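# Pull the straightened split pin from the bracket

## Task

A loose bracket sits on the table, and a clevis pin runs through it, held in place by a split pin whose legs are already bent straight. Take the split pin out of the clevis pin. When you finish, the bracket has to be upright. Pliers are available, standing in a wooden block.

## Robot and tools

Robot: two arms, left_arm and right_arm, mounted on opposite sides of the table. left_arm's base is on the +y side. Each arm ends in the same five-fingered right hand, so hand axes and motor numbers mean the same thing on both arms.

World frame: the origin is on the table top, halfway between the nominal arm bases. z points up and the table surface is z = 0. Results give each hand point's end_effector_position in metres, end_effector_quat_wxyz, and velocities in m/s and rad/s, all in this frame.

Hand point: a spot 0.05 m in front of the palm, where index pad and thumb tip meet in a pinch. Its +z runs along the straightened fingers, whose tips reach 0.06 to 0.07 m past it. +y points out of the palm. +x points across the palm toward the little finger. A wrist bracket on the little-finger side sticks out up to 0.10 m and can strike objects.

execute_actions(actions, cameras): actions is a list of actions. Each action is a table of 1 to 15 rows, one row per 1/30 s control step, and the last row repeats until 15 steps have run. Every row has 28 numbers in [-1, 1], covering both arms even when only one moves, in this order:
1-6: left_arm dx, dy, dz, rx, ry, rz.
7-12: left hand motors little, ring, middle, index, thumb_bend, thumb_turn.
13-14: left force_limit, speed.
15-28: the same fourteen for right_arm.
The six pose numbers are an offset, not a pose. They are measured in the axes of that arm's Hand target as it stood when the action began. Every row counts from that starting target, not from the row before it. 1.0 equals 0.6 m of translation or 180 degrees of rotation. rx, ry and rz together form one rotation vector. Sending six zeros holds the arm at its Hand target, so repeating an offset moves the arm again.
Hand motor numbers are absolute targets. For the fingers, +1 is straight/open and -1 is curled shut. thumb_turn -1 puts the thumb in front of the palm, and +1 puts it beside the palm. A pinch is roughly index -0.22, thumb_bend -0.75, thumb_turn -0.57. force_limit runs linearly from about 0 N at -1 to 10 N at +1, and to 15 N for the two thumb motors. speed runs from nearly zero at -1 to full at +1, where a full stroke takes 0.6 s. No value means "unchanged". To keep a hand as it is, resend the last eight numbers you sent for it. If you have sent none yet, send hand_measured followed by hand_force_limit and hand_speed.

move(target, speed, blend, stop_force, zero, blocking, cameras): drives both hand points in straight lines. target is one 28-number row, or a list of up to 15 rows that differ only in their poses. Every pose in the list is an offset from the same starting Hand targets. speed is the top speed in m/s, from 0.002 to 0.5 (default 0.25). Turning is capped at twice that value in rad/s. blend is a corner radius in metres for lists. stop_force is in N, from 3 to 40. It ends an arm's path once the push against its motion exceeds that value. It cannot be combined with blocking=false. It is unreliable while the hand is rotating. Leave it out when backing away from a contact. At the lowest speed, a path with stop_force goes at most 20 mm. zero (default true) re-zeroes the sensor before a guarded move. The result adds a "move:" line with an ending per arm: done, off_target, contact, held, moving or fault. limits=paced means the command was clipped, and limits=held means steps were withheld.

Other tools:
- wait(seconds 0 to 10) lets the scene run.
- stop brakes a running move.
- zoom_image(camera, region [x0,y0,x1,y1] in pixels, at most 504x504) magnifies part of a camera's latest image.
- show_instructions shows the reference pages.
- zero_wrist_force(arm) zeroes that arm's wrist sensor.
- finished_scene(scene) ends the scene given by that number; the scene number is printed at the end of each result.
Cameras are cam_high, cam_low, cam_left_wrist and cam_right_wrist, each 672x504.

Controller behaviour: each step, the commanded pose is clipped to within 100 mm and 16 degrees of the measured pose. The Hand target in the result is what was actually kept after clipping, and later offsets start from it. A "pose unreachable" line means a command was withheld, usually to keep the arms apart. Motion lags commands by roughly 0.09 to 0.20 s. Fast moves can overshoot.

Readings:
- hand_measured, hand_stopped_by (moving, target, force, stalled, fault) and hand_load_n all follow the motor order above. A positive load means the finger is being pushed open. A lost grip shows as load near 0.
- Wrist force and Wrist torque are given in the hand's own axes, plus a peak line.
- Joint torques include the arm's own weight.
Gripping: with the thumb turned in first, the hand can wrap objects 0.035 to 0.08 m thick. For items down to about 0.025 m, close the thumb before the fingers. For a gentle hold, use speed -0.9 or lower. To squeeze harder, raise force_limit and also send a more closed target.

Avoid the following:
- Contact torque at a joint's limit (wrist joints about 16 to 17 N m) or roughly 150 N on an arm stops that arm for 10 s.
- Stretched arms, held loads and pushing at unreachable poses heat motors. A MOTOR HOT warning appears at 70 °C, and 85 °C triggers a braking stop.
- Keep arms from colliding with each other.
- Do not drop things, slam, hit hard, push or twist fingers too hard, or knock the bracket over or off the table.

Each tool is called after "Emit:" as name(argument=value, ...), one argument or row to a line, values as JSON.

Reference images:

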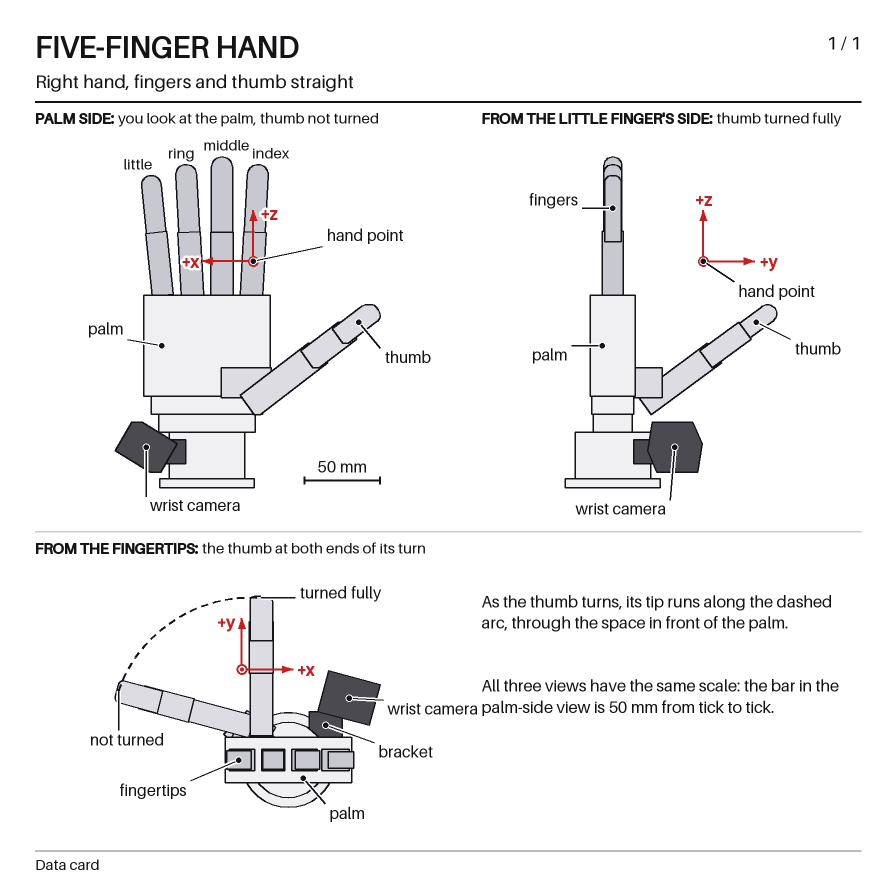

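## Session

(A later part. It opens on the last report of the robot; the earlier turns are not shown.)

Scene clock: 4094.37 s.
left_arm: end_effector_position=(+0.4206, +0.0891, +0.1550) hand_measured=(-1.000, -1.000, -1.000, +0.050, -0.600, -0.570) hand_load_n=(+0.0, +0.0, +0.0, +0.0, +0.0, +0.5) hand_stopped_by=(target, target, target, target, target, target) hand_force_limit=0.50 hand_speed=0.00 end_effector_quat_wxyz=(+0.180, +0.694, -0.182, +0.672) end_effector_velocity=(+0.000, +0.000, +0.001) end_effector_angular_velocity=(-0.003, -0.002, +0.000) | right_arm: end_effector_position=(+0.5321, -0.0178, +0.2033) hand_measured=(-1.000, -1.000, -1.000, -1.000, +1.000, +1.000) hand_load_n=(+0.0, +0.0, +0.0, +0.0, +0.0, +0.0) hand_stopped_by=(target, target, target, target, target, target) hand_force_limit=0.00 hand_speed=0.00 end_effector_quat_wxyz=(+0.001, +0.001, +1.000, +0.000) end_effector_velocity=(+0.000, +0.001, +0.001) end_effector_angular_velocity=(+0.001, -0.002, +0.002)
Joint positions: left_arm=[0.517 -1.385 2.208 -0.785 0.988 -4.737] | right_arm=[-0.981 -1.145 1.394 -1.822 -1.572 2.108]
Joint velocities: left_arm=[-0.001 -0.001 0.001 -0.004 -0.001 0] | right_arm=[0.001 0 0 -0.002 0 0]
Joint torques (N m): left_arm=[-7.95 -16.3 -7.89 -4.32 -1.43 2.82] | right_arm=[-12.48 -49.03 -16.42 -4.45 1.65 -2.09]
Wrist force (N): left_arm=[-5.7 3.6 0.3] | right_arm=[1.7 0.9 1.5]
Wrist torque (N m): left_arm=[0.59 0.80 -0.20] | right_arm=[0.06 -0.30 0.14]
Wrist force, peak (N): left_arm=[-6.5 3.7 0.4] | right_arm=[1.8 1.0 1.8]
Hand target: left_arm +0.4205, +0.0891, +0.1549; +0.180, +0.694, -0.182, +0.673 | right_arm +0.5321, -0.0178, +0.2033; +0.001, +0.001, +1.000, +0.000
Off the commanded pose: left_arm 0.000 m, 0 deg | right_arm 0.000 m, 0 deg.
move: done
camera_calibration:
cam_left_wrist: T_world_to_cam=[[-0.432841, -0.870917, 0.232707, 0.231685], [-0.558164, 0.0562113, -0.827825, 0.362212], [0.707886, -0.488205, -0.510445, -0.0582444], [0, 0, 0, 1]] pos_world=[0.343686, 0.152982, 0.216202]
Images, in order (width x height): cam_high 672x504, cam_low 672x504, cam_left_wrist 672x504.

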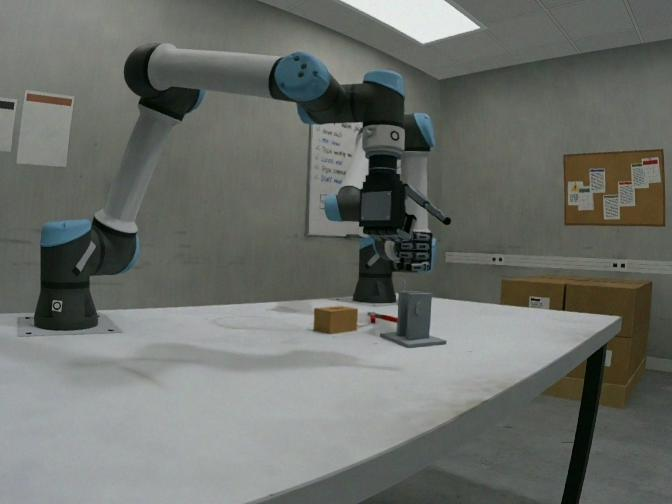

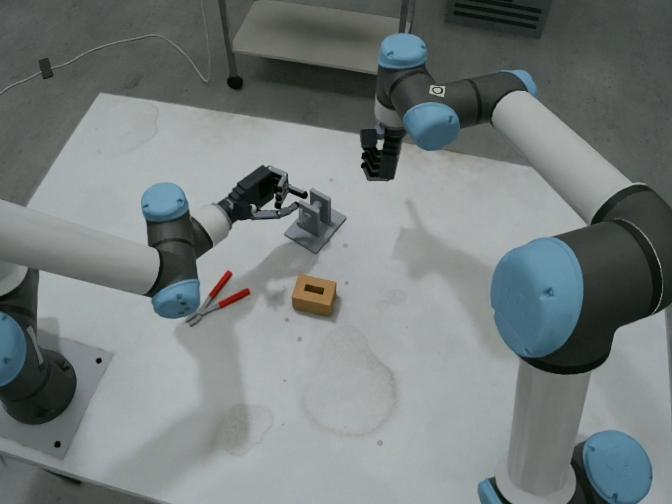

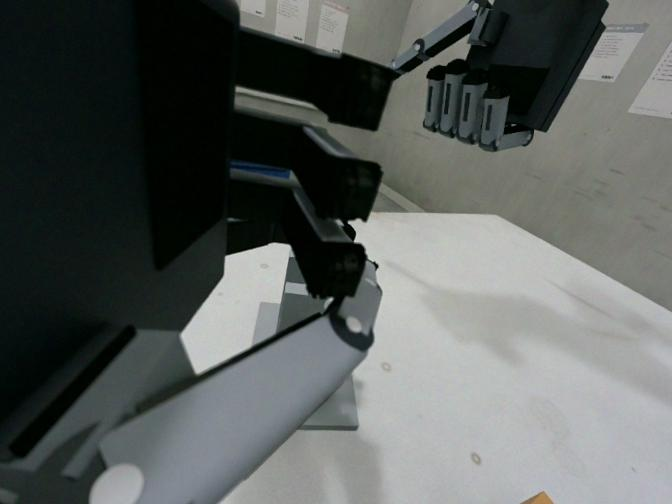

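Emit:
move(
  target=[
    [0,-0.0008,-0.0066,0,0,0,-1,-1,-1,0.05,-0.6,-0.57,0.5,0, 0,0,0,0,0,0,-1,-1,-1,-1,1,1,0,0],
    [-0.061,-0.0008,-0.0066,0,0,0,-1,-1,-1,0.05,-0.6,-0.57,0.5,0, 0,0,0,0,0,0,-1,-1,-1,-1,1,1,0,0],
  ],
  speed=0.03,
  stop_force=5,
  cameras=["cam_high","cam_low","cam_left_wrist"],
)

Emit:
zoom_image(
  camera="cam_low",
  region=[280, 175, 330, 225],
)

Emit:
zoom_image(
  camera="cam_high",
  region=[370, 240, 460, 330],
)

Scene clock: 4106.30 s.
left_arm: end_effector_position=(+0.4163, +0.0919, +0.1184) hand_measured=(-1.000, -1.000, -1.000, +0.050, -0.600, -0.570) hand_load_n=(+0.0, +0.0, +0.0, +0.0, +0.0, +0.0) hand_stopped_by=(target, target, target, target, target, target) hand_force_limit=0.50 hand_speed=0.00 end_effector_quat_wxyz=(+0.180, +0.694, -0.182, +0.673) end_effector_velocity=(+0.000, +0.000, +0.001) end_effector_angular_velocity=(-0.002, -0.001, -0.001) | right_arm: end_effector_position=(+0.5321, -0.0178, +0.2033) hand_measured=(-1.000, -1.000, -1.000, -1.000, +1.000, +1.000) hand_load_n=(+0.0, +0.0, +0.0, +0.0, +0.0, +0.0) hand_stopped_by=(target, target, target, target, target, target) hand_force_limit=0.00 hand_speed=0.00 end_effector_quat_wxyz=(+0.001, +0.001, +1.000, +0.000) end_effector_velocity=(+0.001, +0.000, +0.000) end_effector_angular_velocity=(+0.001, -0.001, -0.001)
Joint positions: left_arm=[0.509 -1.311 2.253 -0.904 0.98 -4.738] | right_arm=[-0.981 -1.145 1.394 -1.822 -1.572 2.108]
Joint velocities: left_arm=[0 -0.001 0 -0.001 0.001 0] | right_arm=[-0.001 0 0 -0.001 0 0.001]
Joint torques (N m): left_arm=[-8.66 -19.15 -4.88 -4.15 -1.12 2.67] | right_arm=[-12.32 -48.27 -18.48 -4.32 1.48 -2.08]
Wrist force (N): left_arm=[-5.3 3.6 0.1] | right_arm=[1.8 0.9 1.6]
Wrist torque (N m): left_arm=[0.58 0.76 -0.18] | right_arm=[0.06 -0.32 0.15]
Wrist force, peak (N): left_arm=[-6.1 3.6 0.5] | right_arm=[1.9 1.2 1.4]
Hand target: left_arm +0.4163, +0.0919, +0.1184; +0.180, +0.694, -0.182, +0.673 | right_arm +0.5321, -0.0178, +0.2033; +0.001, +0.001, +1.000, +0.000
Off the commanded pose: left_arm 0.000 m, 0 deg | right_arm 0.000 m, 0 deg.
move: done
camera_calibration:
cam_left_wrist: T_world_to_cam=[[-0.432845, -0.870914, 0.232709, 0.240767], [-0.55814, 0.0561954, -0.827842, 0.329342], [0.707902, -0.488211, -0.510416, -0.0725469], [0, 0, 0, 1]] pos_world=[0.33939, 0.155762, 0.179585]
Images, in order (width x height): cam_high 672x504, cam_low 672x504, cam_left_wrist 672x504.

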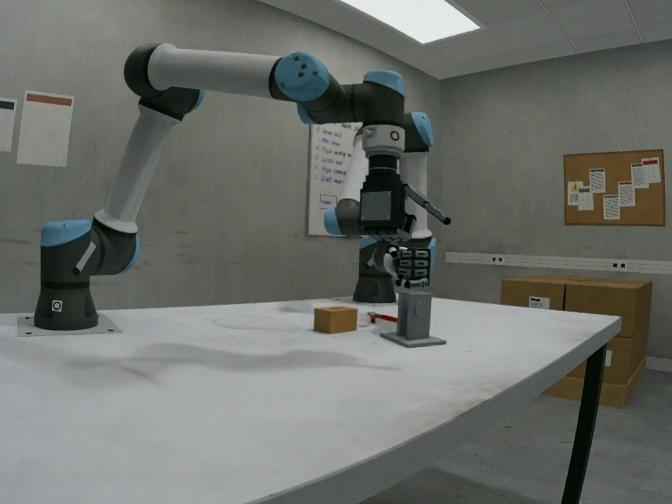

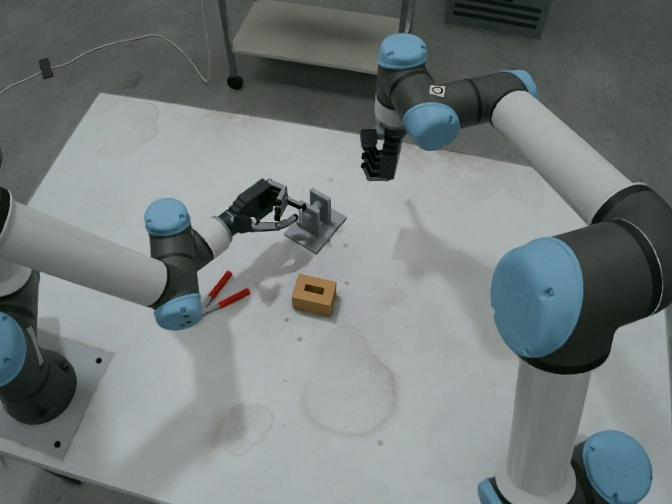

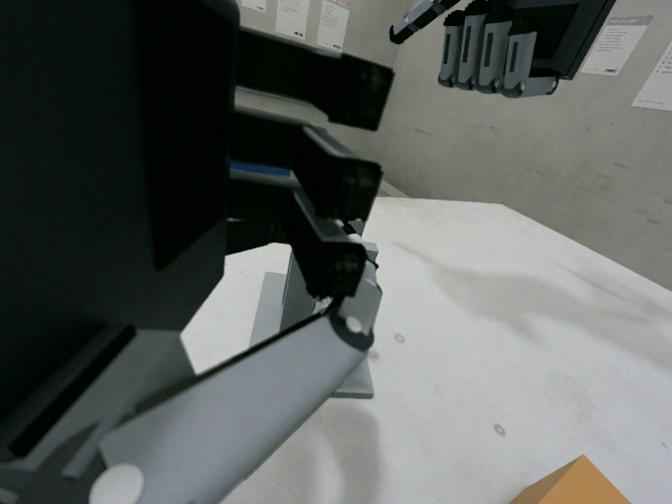

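Scaled by 10.080 from the camera's 672x504 image, which has a finer 960x720 frame.

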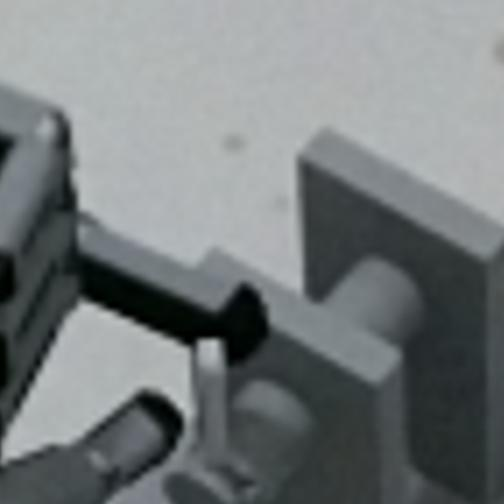

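Scaled by 5.600 from the camera's 672x504 image, which has a finer 960x720 frame.

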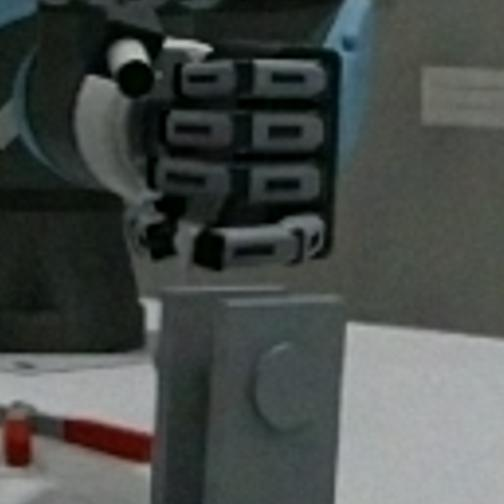

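Emit:
move(
  target=[-0.003,0.004,0,0,0,0,-1,-1,-1,0.05,-0.6,-0.57,0.5,0, 0,0,0,0,0,0,-1,-1,-1,-1,1,1,0,0],
  speed=0.03,
  cameras=[],
)

Emit:
move(
  target=[0,0,0,0,0,0,-1,-1,-1,-0.25,-0.72,-0.57,0,-0.9, 0,0,0,0,0,0,-1,-1,-1,-1,1,1,0,0],
  cameras=["cam_high","cam_low"],
)

Emit:
zoom_image(
  camera="cam_low",
  region=[280, 175, 330, 225],
)

Emit:
zoom_image(
  camera="cam_high",
  region=[370, 240, 460, 330],
)

Scene clock: 4116.30 s.
left_arm: end_effector_position=(+0.4151, +0.0900, +0.1167) hand_measured=(-1.000, -1.000, -1.000, +0.050, -0.600, -0.570) hand_load_n=(+0.0, +0.0, +0.0, +0.0, +0.0, +0.0) hand_stopped_by=(target, target, target, target, target, target) hand_force_limit=0.50 hand_speed=0.00 end_effector_quat_wxyz=(+0.180, +0.694, -0.182, +0.672) end_effector_velocity=(+0.000, -0.001, +0.000) end_effector_angular_velocity=(-0.002, -0.001, +0.001) | right_arm: end_effector_position=(+0.5321, -0.0178, +0.2033) hand_measured=(-1.000, -1.000, -1.000, -1.000, +1.000, +1.000) hand_load_n=(+0.5, +0.0, +0.0, +0.0, +0.0, +0.0) hand_stopped_by=(target, target, target, target, target, target) hand_force_limit=0.00 hand_speed=0.00 end_effector_quat_wxyz=(+0.001, +0.001, +1.000, +0.000) end_effector_velocity=(+0.000, +0.000, +0.000) end_effector_angular_velocity=(+0.000, +0.000, +0.002)
Joint positions: left_arm=[0.503 -1.306 2.253 -0.909 0.974 -4.738] | right_arm=[-0.981 -1.145 1.394 -1.822 -1.572 2.108]
Joint velocities: left_arm=[-0.003 0.003 0 -0.004 -0.003 -0.001] | right_arm=[0 0 0 -0.001 0 -0.003]
Joint torques (N m): left_arm=[-8.38 -21.94 -15.34 -3.75 -1.39 -2.49] | right_arm=[-12.27 -48.18 -19.07 -4.29 1.44 -2.1]
Wrist force (N): left_arm=[-5.5 3.7 0.5] | right_arm=[1.8 0.9 1.4]
Wrist torque (N m): left_arm=[0.58 0.77 -0.20] | right_arm=[0.06 -0.31 0.15]
Wrist force, peak (N): left_arm=[-5.7 3.8 0.4] | right_arm=[2.0 1.2 1.4]
Hand target: left_arm +0.4150, +0.0898, +0.1166; +0.180, +0.694, -0.182, +0.673 | right_arm +0.5321, -0.0178, +0.2033; +0.001, +0.001, +1.000, +0.000
Off the commanded pose: left_arm 0.000 m, 0 deg | right_arm 0.000 m, 0 deg.
move: done
No camera images: "cameras" was empty.

Scene clock: 4117.67 s.
left_arm: end_effector_position=(+0.4150, +0.0898, +0.1166) hand_measured=(-1.000, -1.000, -1.000, -0.032, -0.720, -0.570) hand_load_n=(+0.0, +0.0, +0.0, +3.0, +0.0, +0.0) hand_stopped_by=(target, target, target, force, target, target) hand_force_limit=0.00 hand_speed=-0.90 end_effector_quat_wxyz=(+0.180, +0.694, -0.182, +0.673) end_effector_velocity=(+0.000, +0.000, -0.001) end_effector_angular_velocity=(+0.002, +0.001, +0.000) | right_arm: end_effector_position=(+0.5321, -0.0178, +0.2033) hand_measured=(-1.000, -1.000, -1.000, -1.000, +1.000, +1.000) hand_load_n=(+0.0, +0.0, +0.0, +0.0, +0.0, +0.0) hand_stopped_by=(target, target, target, target, target, target) hand_force_limit=0.00 hand_speed=0.00 end_effector_quat_wxyz=(+0.001, +0.001, +1.000, +0.000) end_effector_velocity=(+0.000, +0.001, +0.000) end_effector_angular_velocity=(+0.000, -0.001, +0.002)
Joint positions: left_arm=[0.503 -1.306 2.253 -0.909 0.974 -4.738] | right_arm=[-0.981 -1.145 1.394 -1.822 -1.572 2.108]
Joint velocities: left_arm=[0 0.001 0 0.001 0 0] | right_arm=[0.001 0 0 -0.001 0 -0.001]
Joint torques (N m): left_arm=[-5.54 -22.17 -17.33 -2.71 1.01 -2.28] | right_arm=[-12.54 -48.28 -18.89 -4.13 1.26 -1.97]
Wrist force (N): left_arm=[-5.8 3.0 3.6] | right_arm=[1.8 0.8 1.4]
Wrist torque (N m): left_arm=[0.57 0.69 -0.18] | right_arm=[0.06 -0.31 0.15]
Wrist force, peak (N): left_arm=[-6.0 2.5 5.8] | right_arm=[2.0 0.9 1.5]
Hand target: left_arm +0.4150, +0.0898, +0.1166; +0.180, +0.694, -0.182, +0.673 | right_arm +0.5321, -0.0178, +0.2033; +0.001, +0.001, +1.000, +0.000
Off the commanded pose: left_arm 0.000 m, 0 deg | right_arm 0.000 m, 0 deg.
move: done
Images, in order (width x height): cam_high 672x504, cam_low 672x504.

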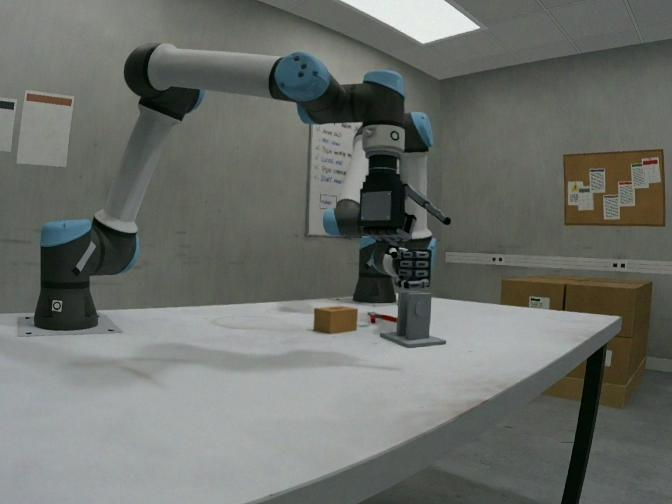

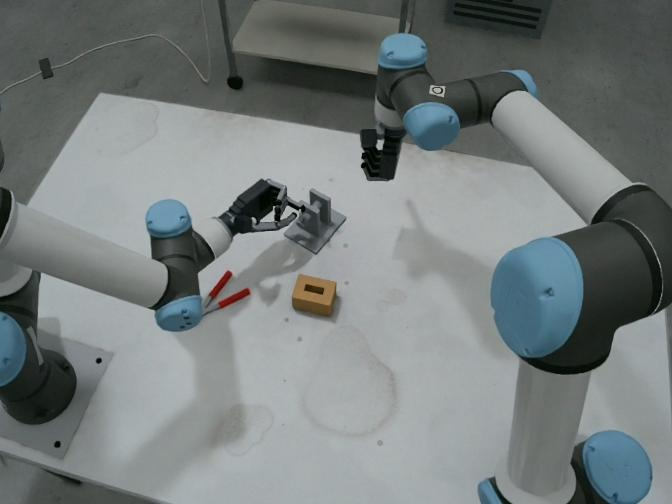

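Scaled by 10.080 from the camera's 672x504 image, which has a finer 960x720 frame.

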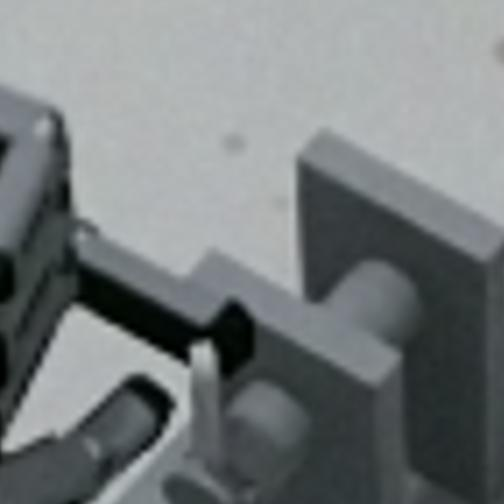

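Scaled by 5.600 from the camera's 672x504 image, which has a finer 960x720 frame.

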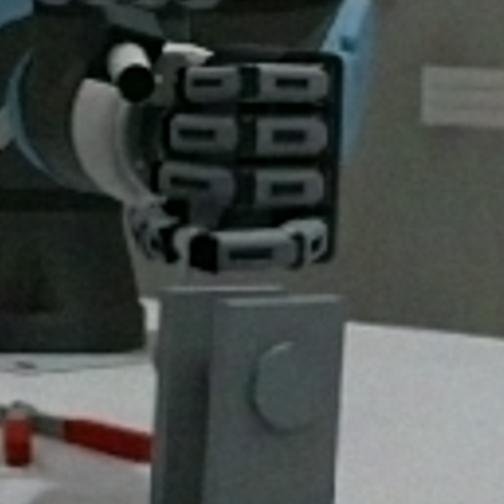

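Emit:
move(
  target=[0,0.007,0.008,0,0,0,-1,-1,-1,0.08,-0.72,-0.57,0,-0.5, 0,0,0,0,0,0,-1,-1,-1,-1,1,1,0,0],
  speed=0.01,
  stop_force=4,
  cameras=["cam_low"],
)

Emit:
zoom_image(
  camera="cam_low",
  region=[280, 175, 330, 225],
)

Scene clock: 4126.87 s.
left_arm: end_effector_position=(+0.4171, +0.0838, +0.1165) hand_measured=(-1.000, -1.000, -1.000, +0.080, -0.720, -0.570) hand_load_n=(+0.0, +0.0, +0.0, +0.0, +0.0, +0.0) hand_stopped_by=(target, target, target, target, target, target) hand_force_limit=0.00 hand_speed=-0.50 end_effector_quat_wxyz=(+0.180, +0.694, -0.182, +0.673) end_effector_velocity=(+0.000, +0.000, +0.002) end_effector_angular_velocity=(-0.003, -0.002, +0.000) | right_arm: end_effector_position=(+0.5321, -0.0178, +0.2033) hand_measured=(-1.000, -1.000, -1.000, -1.000, +1.000, +1.000) hand_load_n=(+0.0, +0.0, +0.0, +0.0, +0.0, +0.0) hand_stopped_by=(target, target, target, target, target, target) hand_force_limit=0.00 hand_speed=0.00 end_effector_quat_wxyz=(+0.001, +0.001, +1.000, +0.000) end_effector_velocity=(+0.000, +0.001, +0.001) end_effector_angular_velocity=(+0.001, -0.002, +0.001)
Joint positions: left_arm=[0.501 -1.295 2.237 -0.904 0.972 -4.738] | right_arm=[-0.981 -1.145 1.394 -1.822 -1.572 2.108]
Joint velocities: left_arm=[0 -0.002 0 -0.001 0 0] | right_arm=[0.001 0 0 -0.002 0 0]
Joint torques (N m): left_arm=[-8.72 -18.97 -21.67 0.84 -1.16 -2.46] | right_arm=[-12.32 -47.75 -19.99 -4.03 1.13 -1.98]
Wrist force (N): left_arm=[-5.3 3.5 0.3] | right_arm=[1.7 1.0 1.4]
Wrist torque (N m): left_arm=[0.56 0.74 -0.18] | right_arm=[0.09 -0.29 0.15]
Wrist force, peak (N): left_arm=[-6.2 3.1 3.8] | right_arm=[1.9 1.0 1.6]
Hand target: left_arm +0.4171, +0.0838, +0.1165; +0.180, +0.694, -0.182, +0.673 | right_arm +0.5321, -0.0178, +0.2033; +0.001, +0.001, +1.000, +0.000
Off the commanded pose: left_arm 0.000 m, 0 deg | right_arm 0.000 m, 0 deg.
move: done
Images, in order (width x height): cam_low 672x504.

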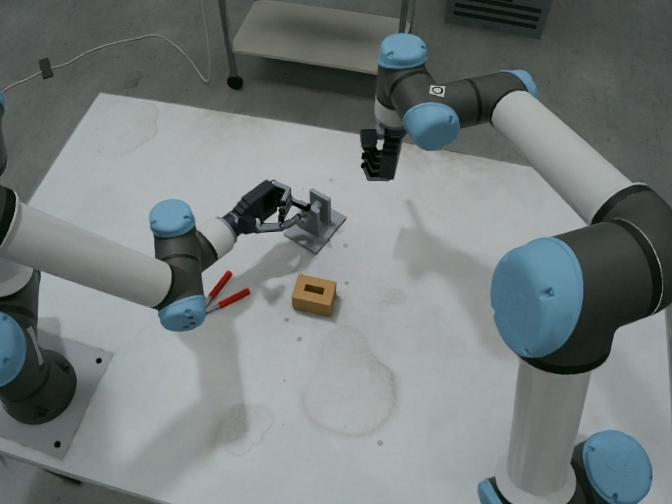

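Scaled by 10.080 from the camera's 672x504 image, which has a finer 960x720 frame.

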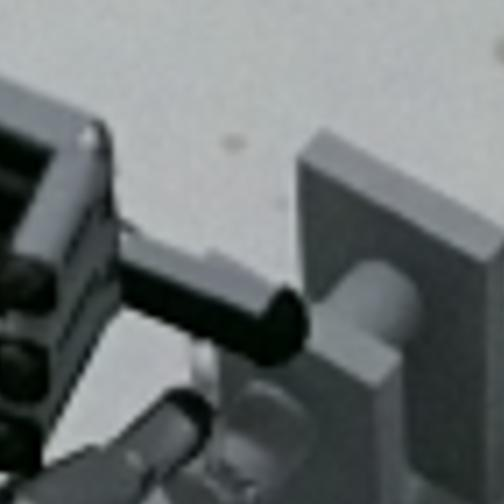

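Emit:
move(
  target=[0,0,0,0,0,0,-1,-1,-1,-0.25,-0.72,-0.57,0,-0.8, 0,0,0,0,0,0,-1,-1,-1,-1,1,1,0,0],
  cameras=["cam_low","cam_high"],
)

Emit:
zoom_image(
  camera="cam_low",
  region=[280, 175, 330, 225],
)

Emit:
zoom_image(
  camera="cam_high",
  region=[370, 240, 460, 330],
)

Scene clock: 4132.57 s.
left_arm: end_effector_position=(+0.4171, +0.0838, +0.1165) hand_measured=(-1.000, -1.000, -1.000, -0.106, -0.720, -0.570) hand_load_n=(+0.0, +0.0, +0.0, +4.5, +0.5, +0.0) hand_stopped_by=(target, target, target, force, target, target) hand_force_limit=0.00 hand_speed=-0.80 end_effector_quat_wxyz=(+0.180, +0.694, -0.182, +0.673) end_effector_velocity=(+0.000, +0.000, +0.000) end_effector_angular_velocity=(-0.001, -0.001, +0.001) | right_arm: end_effector_position=(+0.5321, -0.0178, +0.2033) hand_measured=(-1.000, -1.000, -1.000, -1.000, +1.000, +1.000) hand_load_n=(+0.0, +0.0, +0.0, +0.0, -0.5, +0.0) hand_stopped_by=(target, target, target, target, target, target) hand_force_limit=0.00 hand_speed=0.00 end_effector_quat_wxyz=(+0.001, +0.001, +1.000, +0.000) end_effector_velocity=(+0.000, +0.000, +0.000) end_effector_angular_velocity=(+0.000, -0.001, +0.000)
Joint positions: left_arm=[0.501 -1.295 2.237 -0.904 0.972 -4.738] | right_arm=[-0.981 -1.145 1.394 -1.822 -1.572 2.108]
Joint velocities: left_arm=[0 0 0 -0.001 -0.001 0] | right_arm=[0 0 0 -0.001 0 0]
Joint torques (N m): left_arm=[-6.87 -20.87 -14.93 0.97 -0.14 -2.63] | right_arm=[-11.92 -47.77 -20.58 -3.98 0.96 -1.9]
Wrist force (N): left_arm=[-5.4 3.1 3.2] | right_arm=[1.7 0.9 1.3]
Wrist torque (N m): left_arm=[0.56 0.71 -0.17] | right_arm=[0.07 -0.29 0.14]
Wrist force, peak (N): left_arm=[-5.8 4.4 4.7] | right_arm=[1.9 1.0 1.6]
Hand target: left_arm +0.4171, +0.0838, +0.1165; +0.180, +0.694, -0.182, +0.673 | right_arm +0.5321, -0.0178, +0.2033; +0.001, +0.001, +1.000, +0.000
Off the commanded pose: left_arm 0.000 m, 0 deg | right_arm 0.000 m, 0 deg.
move: done
Images, in order (width x height): cam_high 672x504, cam_low 672x504.

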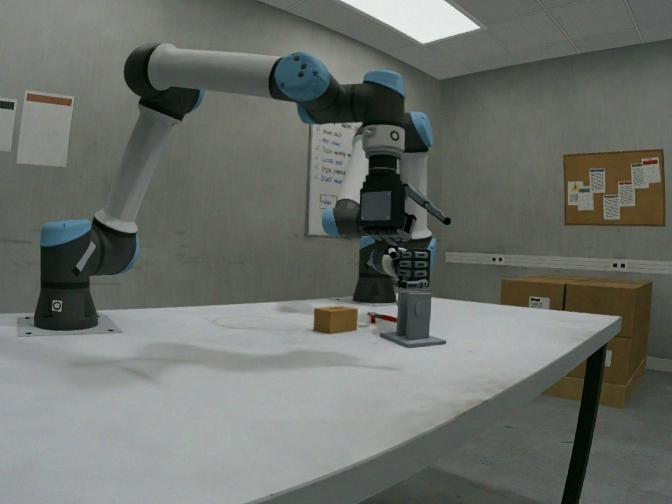

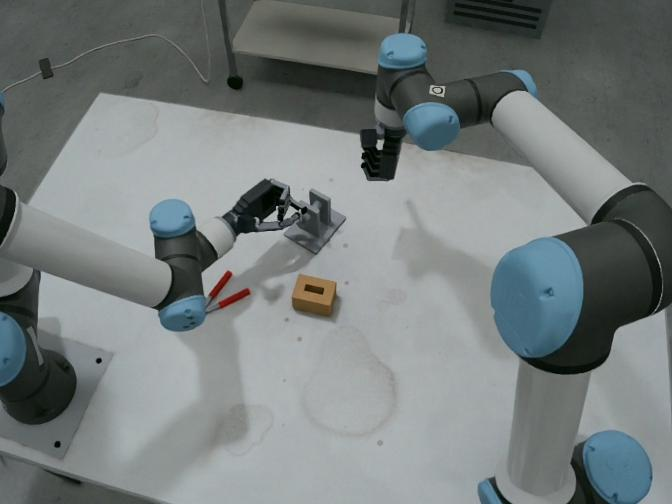

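Scaled by 10.080 from the camera's 672x504 image, which has a finer 960x720 frame.

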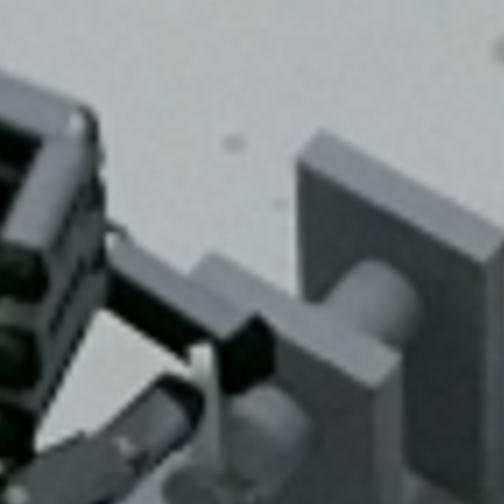

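Scaled by 5.600 from the camera's 672x504 image, which has a finer 960x720 frame.

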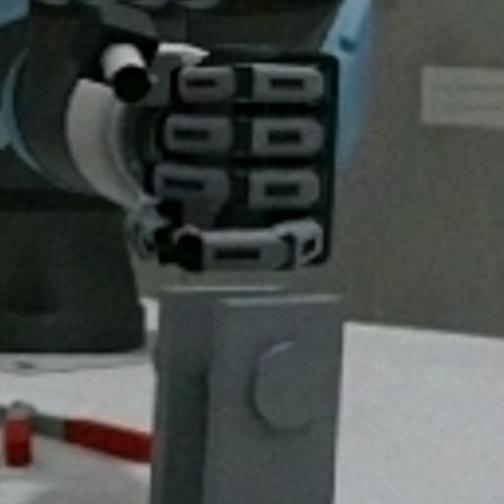

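Emit:
move(
  target=[0,0,0,0,0,0,-1,-1,-1,-0.4,-0.95,-0.57,0.8,-0.85, 0,0,0,0,0,0,-1,-1,-1,-1,1,1,0,0],
  cameras=["cam_low"],
)

Emit:
zoom_image(
  camera="cam_low",
  region=[280, 175, 330, 225],
)

Scene clock: 4138.27 s.
left_arm: end_effector_position=(+0.4171, +0.0838, +0.1165) hand_measured=(-1.000, -1.000, -1.000, -0.126, -0.950, -0.570) hand_load_n=(+0.0, +0.0, +0.0, +4.5, +0.0, +0.5) hand_stopped_by=(target, target, target, force, target, target) hand_force_limit=0.80 hand_speed=-0.85 end_effector_quat_wxyz=(+0.180, +0.694, -0.182, +0.672) end_effector_velocity=(+0.000, +0.000, +0.000) end_effector_angular_velocity=(+0.000, +0.000, +0.000) | right_arm: end_effector_position=(+0.5321, -0.0178, +0.2033) hand_measured=(-1.000, -1.000, -1.000, -1.000, +1.000, +1.000) hand_load_n=(+0.0, +0.0, +0.5, +0.0, +0.0, +0.0) hand_stopped_by=(target, target, target, target, target, target) hand_force_limit=0.00 hand_speed=0.00 end_effector_quat_wxyz=(+0.001, +0.001, +1.000, +0.000) end_effector_velocity=(+0.000, +0.000, +0.000) end_effector_angular_velocity=(+0.000, +0.000, -0.001)
Joint positions: left_arm=[0.501 -1.295 2.237 -0.904 0.972 -4.738] | right_arm=[-0.981 -1.145 1.394 -1.822 -1.572 2.108]
Joint velocities: left_arm=[0 0 0 0.001 0 0] | right_arm=[-0.001 0 0 0 0 0]
Joint torques (N m): left_arm=[3.03 -30.65 -10.23 -0.14 0.98 -2.62] | right_arm=[-11.93 -47.14 -21.42 -3.83 1.03 -1.81]
Wrist force (N): left_arm=[-6.4 3.6 5.3] | right_arm=[1.9 0.9 1.4]
Wrist torque (N m): left_arm=[0.54 0.73 -0.19] | right_arm=[0.07 -0.33 0.15]
Wrist force, peak (N): left_arm=[-6.5 4.0 5.9] | right_arm=[1.8 1.0 1.7]
Hand target: left_arm +0.4171, +0.0838, +0.1165; +0.180, +0.694, -0.182, +0.673 | right_arm +0.5321, -0.0178, +0.2033; +0.001, +0.001, +1.000, +0.000
Off the commanded pose: left_arm 0.000 m, 0 deg | right_arm 0.000 m, 0 deg.
move: done
Images, in order (width x height): cam_low 672x504.

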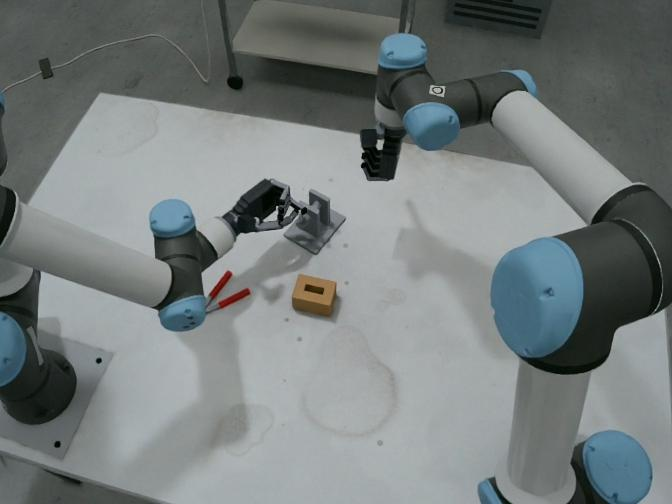

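Scaled by 10.080 from the camera's 672x504 image, which has a finer 960x720 frame.

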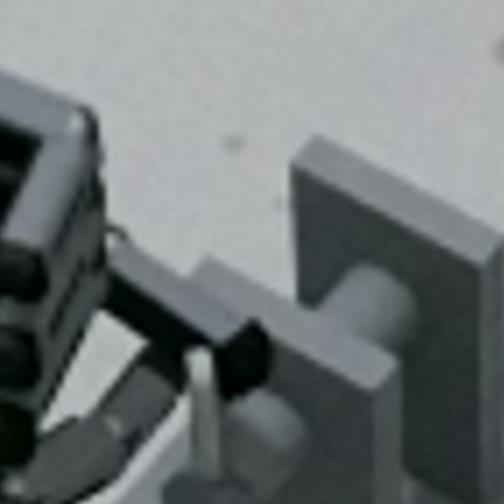

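Emit:
move(
  target=[0,0,0,0,0,0,-1,-1,-1,0.08,-0.66,-0.57,0,-0.3, 0,0,0,0,0,0,-1,-1,-1,-1,1,1,0,0],
  cameras=[],
)

Emit:
move(
  target=[0,0.004,0.015,0,0,0,-1,-1,-1,0.08,-0.66,-0.57,0,-0.3, 0,0,0,0,0,0,-1,-1,-1,-1,1,1,0,0],
  speed=0.01,
  stop_force=3,
  cameras=["cam_low"],
)

Emit:
zoom_image(
  camera="cam_low",
  region=[280, 175, 330, 225],
)

Scene clock: 4145.17 s.
left_arm: end_effector_position=(+0.4171, +0.0838, +0.1165) hand_measured=(-1.000, -1.000, -1.000, +0.080, -0.660, -0.570) hand_load_n=(+0.0, +0.0, +0.0, +0.0, +0.0, +0.0) hand_stopped_by=(target, target, target, target, target, target) hand_force_limit=0.00 hand_speed=-0.30 end_effector_quat_wxyz=(+0.180, +0.694, -0.182, +0.673) end_effector_velocity=(+0.000, +0.000, +0.000) end_effector_angular_velocity=(+0.001, +0.000, +0.000) | right_arm: end_effector_position=(+0.5321, -0.0178, +0.2033) hand_measured=(-1.000, -1.000, -1.000, -1.000, +1.000, +1.000) hand_load_n=(+0.0, +0.0, +0.0, +0.0, +0.0, +0.0) hand_stopped_by=(target, target, target, target, target, target) hand_force_limit=0.00 hand_speed=0.00 end_effector_quat_wxyz=(+0.001, +0.001, +1.000, +0.000) end_effector_velocity=(+0.000, +0.000, +0.000) end_effector_angular_velocity=(+0.000, -0.001, +0.000)
Joint positions: left_arm=[0.501 -1.295 2.237 -0.904 0.972 -4.738] | right_arm=[-0.981 -1.145 1.394 -1.822 -1.572 2.108]
Joint velocities: left_arm=[0 0.001 0 0 0 0] | right_arm=[-0.001 0 0 0 -0.001 -0.001]
Joint torques (N m): left_arm=[6.08 -33.69 -6.6 -3.13 -0.61 -2.39] | right_arm=[-12.09 -46.91 -22.03 -3.72 0.93 -1.73]
Wrist force (N): left_arm=[-5.3 3.6 0.5] | right_arm=[1.6 1.2 1.4]
Wrist torque (N m): left_arm=[0.58 0.75 -0.18] | right_arm=[0.11 -0.28 0.15]
Wrist force, peak (N): left_arm=[-6.6 3.6 5.8] | right_arm=[1.9 1.0 1.7]
Hand target: left_arm +0.4171, +0.0838, +0.1165; +0.180, +0.694, -0.182, +0.673 | right_arm +0.5321, -0.0178, +0.2033; +0.001, +0.001, +1.000, +0.000
Off the commanded pose: left_arm 0.000 m, 0 deg | right_arm 0.000 m, 0 deg.
move: done
No camera images: "cameras" was empty.

Scene clock: 4147.07 s.
left_arm: end_effector_position=(+0.4237, +0.0773, +0.1162) hand_measured=(-1.000, -1.000, -1.000, +0.080, -0.658, -0.570) hand_load_n=(+0.0, +0.0, +0.0, +0.0, +3.0, +1.0) hand_stopped_by=(target, target, target, target, target, target) hand_force_limit=0.00 hand_speed=-0.30 end_effector_quat_wxyz=(+0.180, +0.694, -0.182, +0.673) end_effector_velocity=(+0.000, +0.000, +0.000) end_effector_angular_velocity=(-0.001, -0.001, +0.000) | right_arm: end_effector_position=(+0.5321, -0.0178, +0.2033) hand_measured=(-1.000, -1.000, -1.000, -1.000, +1.000, +1.000) hand_load_n=(-0.5, +0.0, +0.5, +0.0, +0.0, +0.0) hand_stopped_by=(target, target, target, target, target, target) hand_force_limit=0.00 hand_speed=0.00 end_effector_quat_wxyz=(+0.001, +0.001, +1.000, +0.000) end_effector_velocity=(+0.000, +0.000, +0.000) end_effector_angular_velocity=(+0.000, +0.000, +0.001)
Joint positions: left_arm=[0.509 -1.277 2.211 -0.896 0.981 -4.738] | right_arm=[-0.981 -1.145 1.394 -1.822 -1.572 2.108]
Joint velocities: left_arm=[0 0 0 -0.001 0 0] | right_arm=[0.001 0 0 0 0 -0.001]
Joint torques (N m): left_arm=[13.84 -21.56 -22.07 0.88 0.77 2.59] | right_arm=[-11.97 -47.03 -22.4 -3.76 0.89 -1.65]
Wrist force (N): left_arm=[-6.4 6.6 -1.8] | right_arm=[1.7 0.8 1.4]
Wrist torque (N m): left_arm=[0.66 0.74 -0.16] | right_arm=[0.06 -0.29 0.14]
Wrist force, peak (N): left_arm=[-6.7 6.6 -2.1] | right_arm=[1.9 1.1 1.5]
Hand target: left_arm +0.4237, +0.0773, +0.1162; +0.180, +0.694, -0.182, +0.673 | right_arm +0.5321, -0.0178, +0.2033; +0.001, +0.001, +1.000, +0.000
Off the commanded pose: left_arm 0.000 m, 0 deg | right_arm 0.000 m, 0 deg.
move: done
Images, in order (width x height): cam_low 672x504.

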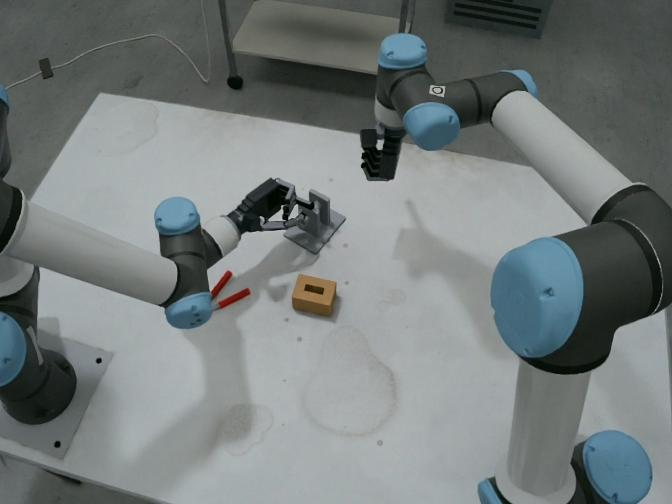

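Scaled by 10.080 from the camera's 672x504 image, which has a finer 960x720 frame.

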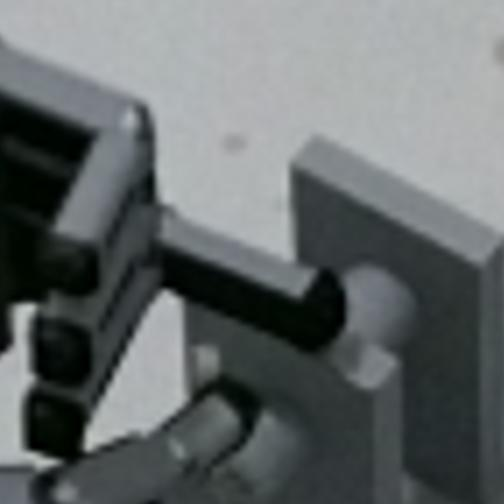

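Emit:
move(
  target=[0,-0.007,-0.002,0,0,0,-1,-1,-1,0.08,-0.66,-0.57,0,-0.3, 0,0,0,0,0,0,-1,-1,-1,-1,1,1,0,0],
  speed=0.02,
  cameras=[],
)

Emit:
move(
  target=[0,0,0,0,0,0,-1,-1,-1,-0.4,-0.66,-0.57,0,-0.85, 0,0,0,0,0,0,-1,-1,-1,-1,1,1,0,0],
  cameras=["cam_low"],
)

Emit:
zoom_image(
  camera="cam_low",
  region=[280, 175, 330, 225],
)

Scene clock: 4154.00 s.
left_arm: end_effector_position=(+0.4247, +0.0813, +0.1162) hand_measured=(-1.000, -1.000, -1.000, +0.080, -0.658, -0.570) hand_load_n=(+0.0, +0.5, -0.5, +0.0, +3.5, +0.5) hand_stopped_by=(target, target, target, target, target, target) hand_force_limit=0.00 hand_speed=-0.30 end_effector_quat_wxyz=(+0.180, +0.694, -0.182, +0.673) end_effector_velocity=(+0.001, +0.002, +0.000) end_effector_angular_velocity=(+0.001, +0.000, +0.001) | right_arm: end_effector_position=(+0.5321, -0.0178, +0.2033) hand_measured=(-1.000, -1.000, -1.000, -1.000, +1.000, +1.000) hand_load_n=(+0.0, +0.0, +0.0, +0.0, +0.0, +0.0) hand_stopped_by=(target, target, target, target, target, target) hand_force_limit=0.00 hand_speed=0.00 end_effector_quat_wxyz=(+0.001, +0.001, +1.000, +0.000) end_effector_velocity=(+0.000, +0.000, +0.000) end_effector_angular_velocity=(+0.000, +0.001, +0.001)
Joint positions: left_arm=[0.517 -1.281 2.216 -0.899 0.988 -4.737] | right_arm=[-0.981 -1.145 1.394 -1.822 -1.572 2.108]
Joint velocities: left_arm=[0.003 -0.001 0.003 -0.001 0.003 0] | right_arm=[0 0.001 0 0 0 -0.001]
Joint torques (N m): left_arm=[13.03 -37.69 -3.69 -4.57 1.1 2.6] | right_arm=[-11.91 -46.19 -23.43 -3.6 0.87 -1.65]
Wrist force (N): left_arm=[-6.5 6.5 -0.2] | right_arm=[1.8 1.0 1.3]
Wrist torque (N m): left_arm=[0.63 0.77 -0.18] | right_arm=[0.09 -0.30 0.15]
Wrist force, peak (N): left_arm=[-6.7 6.6 -2.1] | right_arm=[2.0 1.0 1.6]
Hand target: left_arm +0.4248, +0.0815, +0.1162; +0.180, +0.694, -0.182, +0.673 | right_arm +0.5321, -0.0178, +0.2033; +0.001, +0.001, +1.000, +0.000
Off the commanded pose: left_arm 0.000 m, 0 deg | right_arm 0.000 m, 0 deg.
move: done
No camera images: "cameras" was empty.

Scene clock: 4155.57 s.
left_arm: end_effector_position=(+0.4248, +0.0815, +0.1162) hand_measured=(-1.000, -1.000, -1.000, -0.242, -0.658, -0.570) hand_load_n=(+0.0, +0.0, +0.0, +8.0, +3.5, +0.5) hand_stopped_by=(target, target, target, force, target, target) hand_force_limit=0.00 hand_speed=-0.85 end_effector_quat_wxyz=(+0.180, +0.694, -0.182, +0.673) end_effector_velocity=(+0.000, +0.000, +0.001) end_effector_angular_velocity=(-0.002, -0.001, +0.000) | right_arm: end_effector_position=(+0.5321, -0.0178, +0.2033) hand_measured=(-1.000, -1.000, -1.000, -1.000, +1.000, +1.000) hand_load_n=(+0.0, +0.0, +0.0, +0.0, +0.0, +0.0) hand_stopped_by=(target, target, target, target, target, target) hand_force_limit=0.00 hand_speed=0.00 end_effector_quat_wxyz=(+0.001, +0.001, +1.000, +0.000) end_effector_velocity=(+0.000, +0.000, +0.000) end_effector_angular_velocity=(+0.000, +0.000, -0.001)
Joint positions: left_arm=[0.518 -1.281 2.217 -0.899 0.989 -4.737] | right_arm=[-0.981 -1.145 1.394 -1.822 -1.572 2.108]
Joint velocities: left_arm=[0 -0.001 0 -0.002 0 0] | right_arm=[-0.001 0 0 0 0 0.001]
Joint torques (N m): left_arm=[11.14 -37.17 -7.08 -3.86 0.61 2.7] | right_arm=[-11.66 -46.4 -23.5 -3.62 0.89 -1.57]
Wrist force (N): left_arm=[-6.9 5.8 2.9] | right_arm=[1.8 1.1 1.5]
Wrist torque (N m): left_arm=[0.56 0.73 -0.17] | right_arm=[0.09 -0.31 0.16]
Wrist force, peak (N): left_arm=[-7.1 5.8 3.1] | right_arm=[1.8 1.1 1.5]
Hand target: left_arm +0.4248, +0.0815, +0.1162; +0.180, +0.694, -0.182, +0.673 | right_arm +0.5321, -0.0178, +0.2033; +0.001, +0.001, +1.000, +0.000
Off the commanded pose: left_arm 0.000 m, 0 deg | right_arm 0.000 m, 0 deg.
move: done
Images, in order (width x height): cam_low 672x504.

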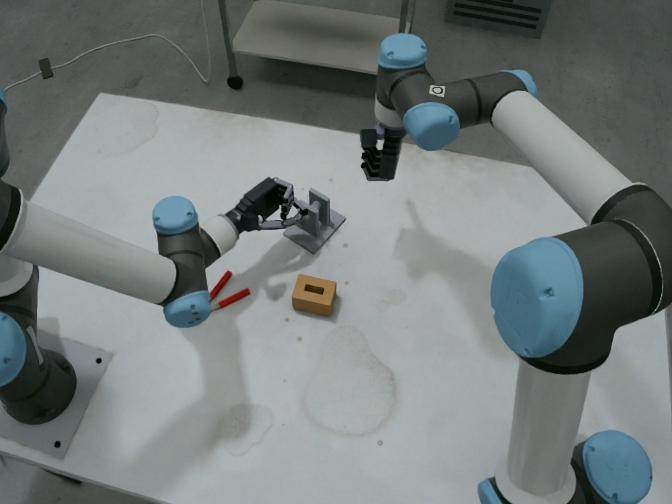

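Scaled by 10.080 from the camera's 672x504 image, which has a finer 960x720 frame.

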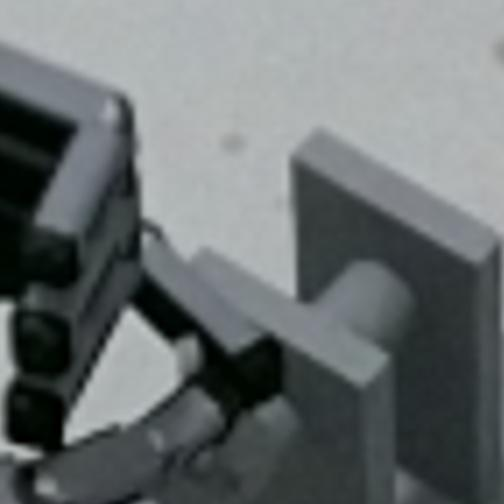

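Emit:
move(
  target=[0.012,0,0,0,0,0,-1,-1,-1,-0.4,-0.66,-0.57,0,-0.85, 0,0,0,0,0,0,-1,-1,-1,-1,1,1,0,0],
  speed=0.01,
  stop_force=12,
  cameras=["cam_low","cam_high"],
)

Emit:
zoom_image(
  camera="cam_low",
  region=[280, 175, 330, 225],
)

Emit:
zoom_image(
  camera="cam_high",
  region=[370, 240, 460, 330],
)

Scene clock: 4163.03 s.
left_arm: end_effector_position=(+0.4250, +0.0814, +0.1234) hand_measured=(-1.000, -1.000, -1.000, -0.242, -0.658, -0.570) hand_load_n=(+0.0, +0.0, +0.0, +7.5, +4.0, +0.5) hand_stopped_by=(target, target, target, force, target, target) hand_force_limit=0.00 hand_speed=-0.85 end_effector_quat_wxyz=(+0.180, +0.694, -0.182, +0.673) end_effector_velocity=(+0.000, +0.000, +0.000) end_effector_angular_velocity=(+0.000, +0.000, +0.000) | right_arm: end_effector_position=(+0.5321, -0.0178, +0.2033) hand_measured=(-1.000, -1.000, -1.000, -1.000, +1.000, +1.000) hand_load_n=(+0.0, +0.0, +0.0, +0.0, +0.0, +0.0) hand_stopped_by=(target, target, target, target, target, target) hand_force_limit=0.00 hand_speed=0.00 end_effector_quat_wxyz=(+0.001, +0.001, +1.000, +0.000) end_effector_velocity=(+0.000, -0.001, +0.000) end_effector_angular_velocity=(+0.000, +0.001, +0.000)
Joint positions: left_arm=[0.518 -1.298 2.211 -0.876 0.989 -4.737] | right_arm=[-0.981 -1.145 1.394 -1.822 -1.572 2.108]
Joint velocities: left_arm=[0 0 0 0 0 0] | right_arm=[-0.001 0 0 0.001 0 -0.001]
Joint torques (N m): left_arm=[13.35 -36.67 -20.57 1.08 0.67 1.41] | right_arm=[-11.58 -46.1 -25.45 -3.32 0.91 -1.47]
Wrist force (N): left_arm=[-6.4 6.3 1.2] | right_arm=[1.7 0.9 1.5]
Wrist torque (N m): left_arm=[0.58 0.75 -0.21] | right_arm=[0.07 -0.29 0.14]
Wrist force, peak (N): left_arm=[-8.1 6.0 2.9] | right_arm=[1.8 1.2 1.5]
Hand target: left_arm +0.4250, +0.0814, +0.1234; +0.180, +0.694, -0.182, +0.673 | right_arm +0.5321, -0.0178, +0.2033; +0.001, +0.001, +1.000, +0.000
Off the commanded pose: left_arm 0.000 m, 0 deg | right_arm 0.000 m, 0 deg.
move: done
Images, in order (width x height): cam_high 672x504, cam_low 672x504.

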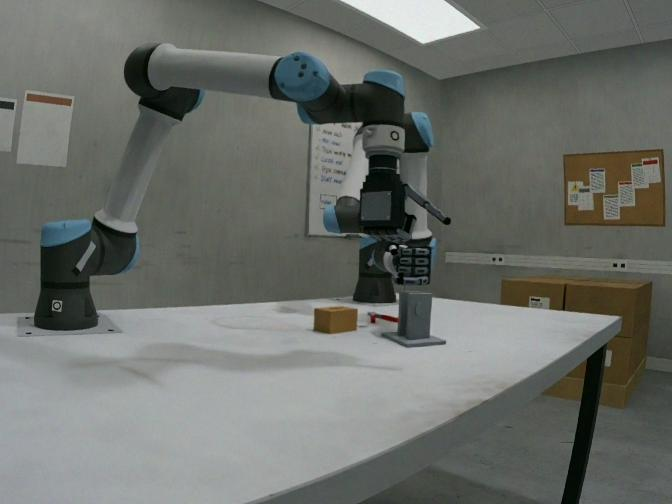

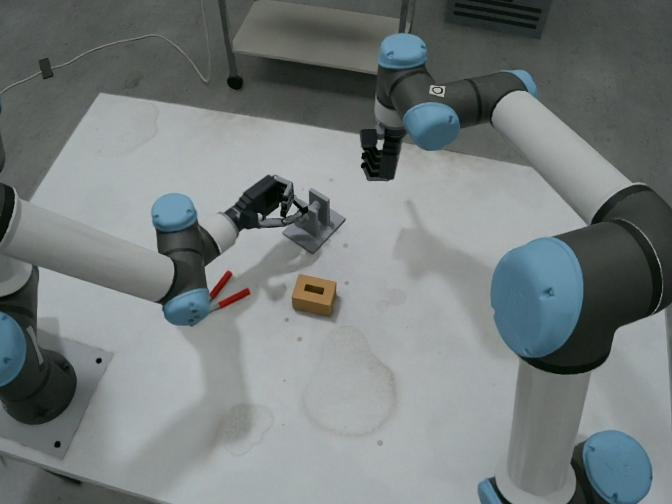

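Scaled by 10.080 from the camera's 672x504 image, which has a finer 960x720 frame.

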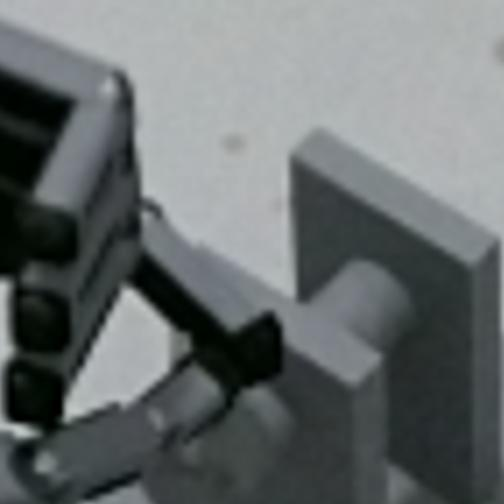

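Scaled by 5.600 from the camera's 672x504 image, which has a finer 960x720 frame.

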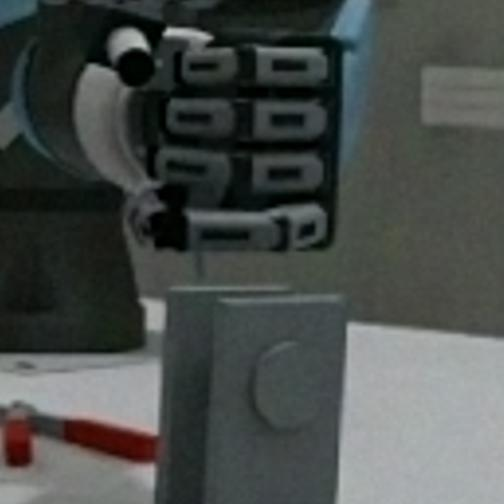

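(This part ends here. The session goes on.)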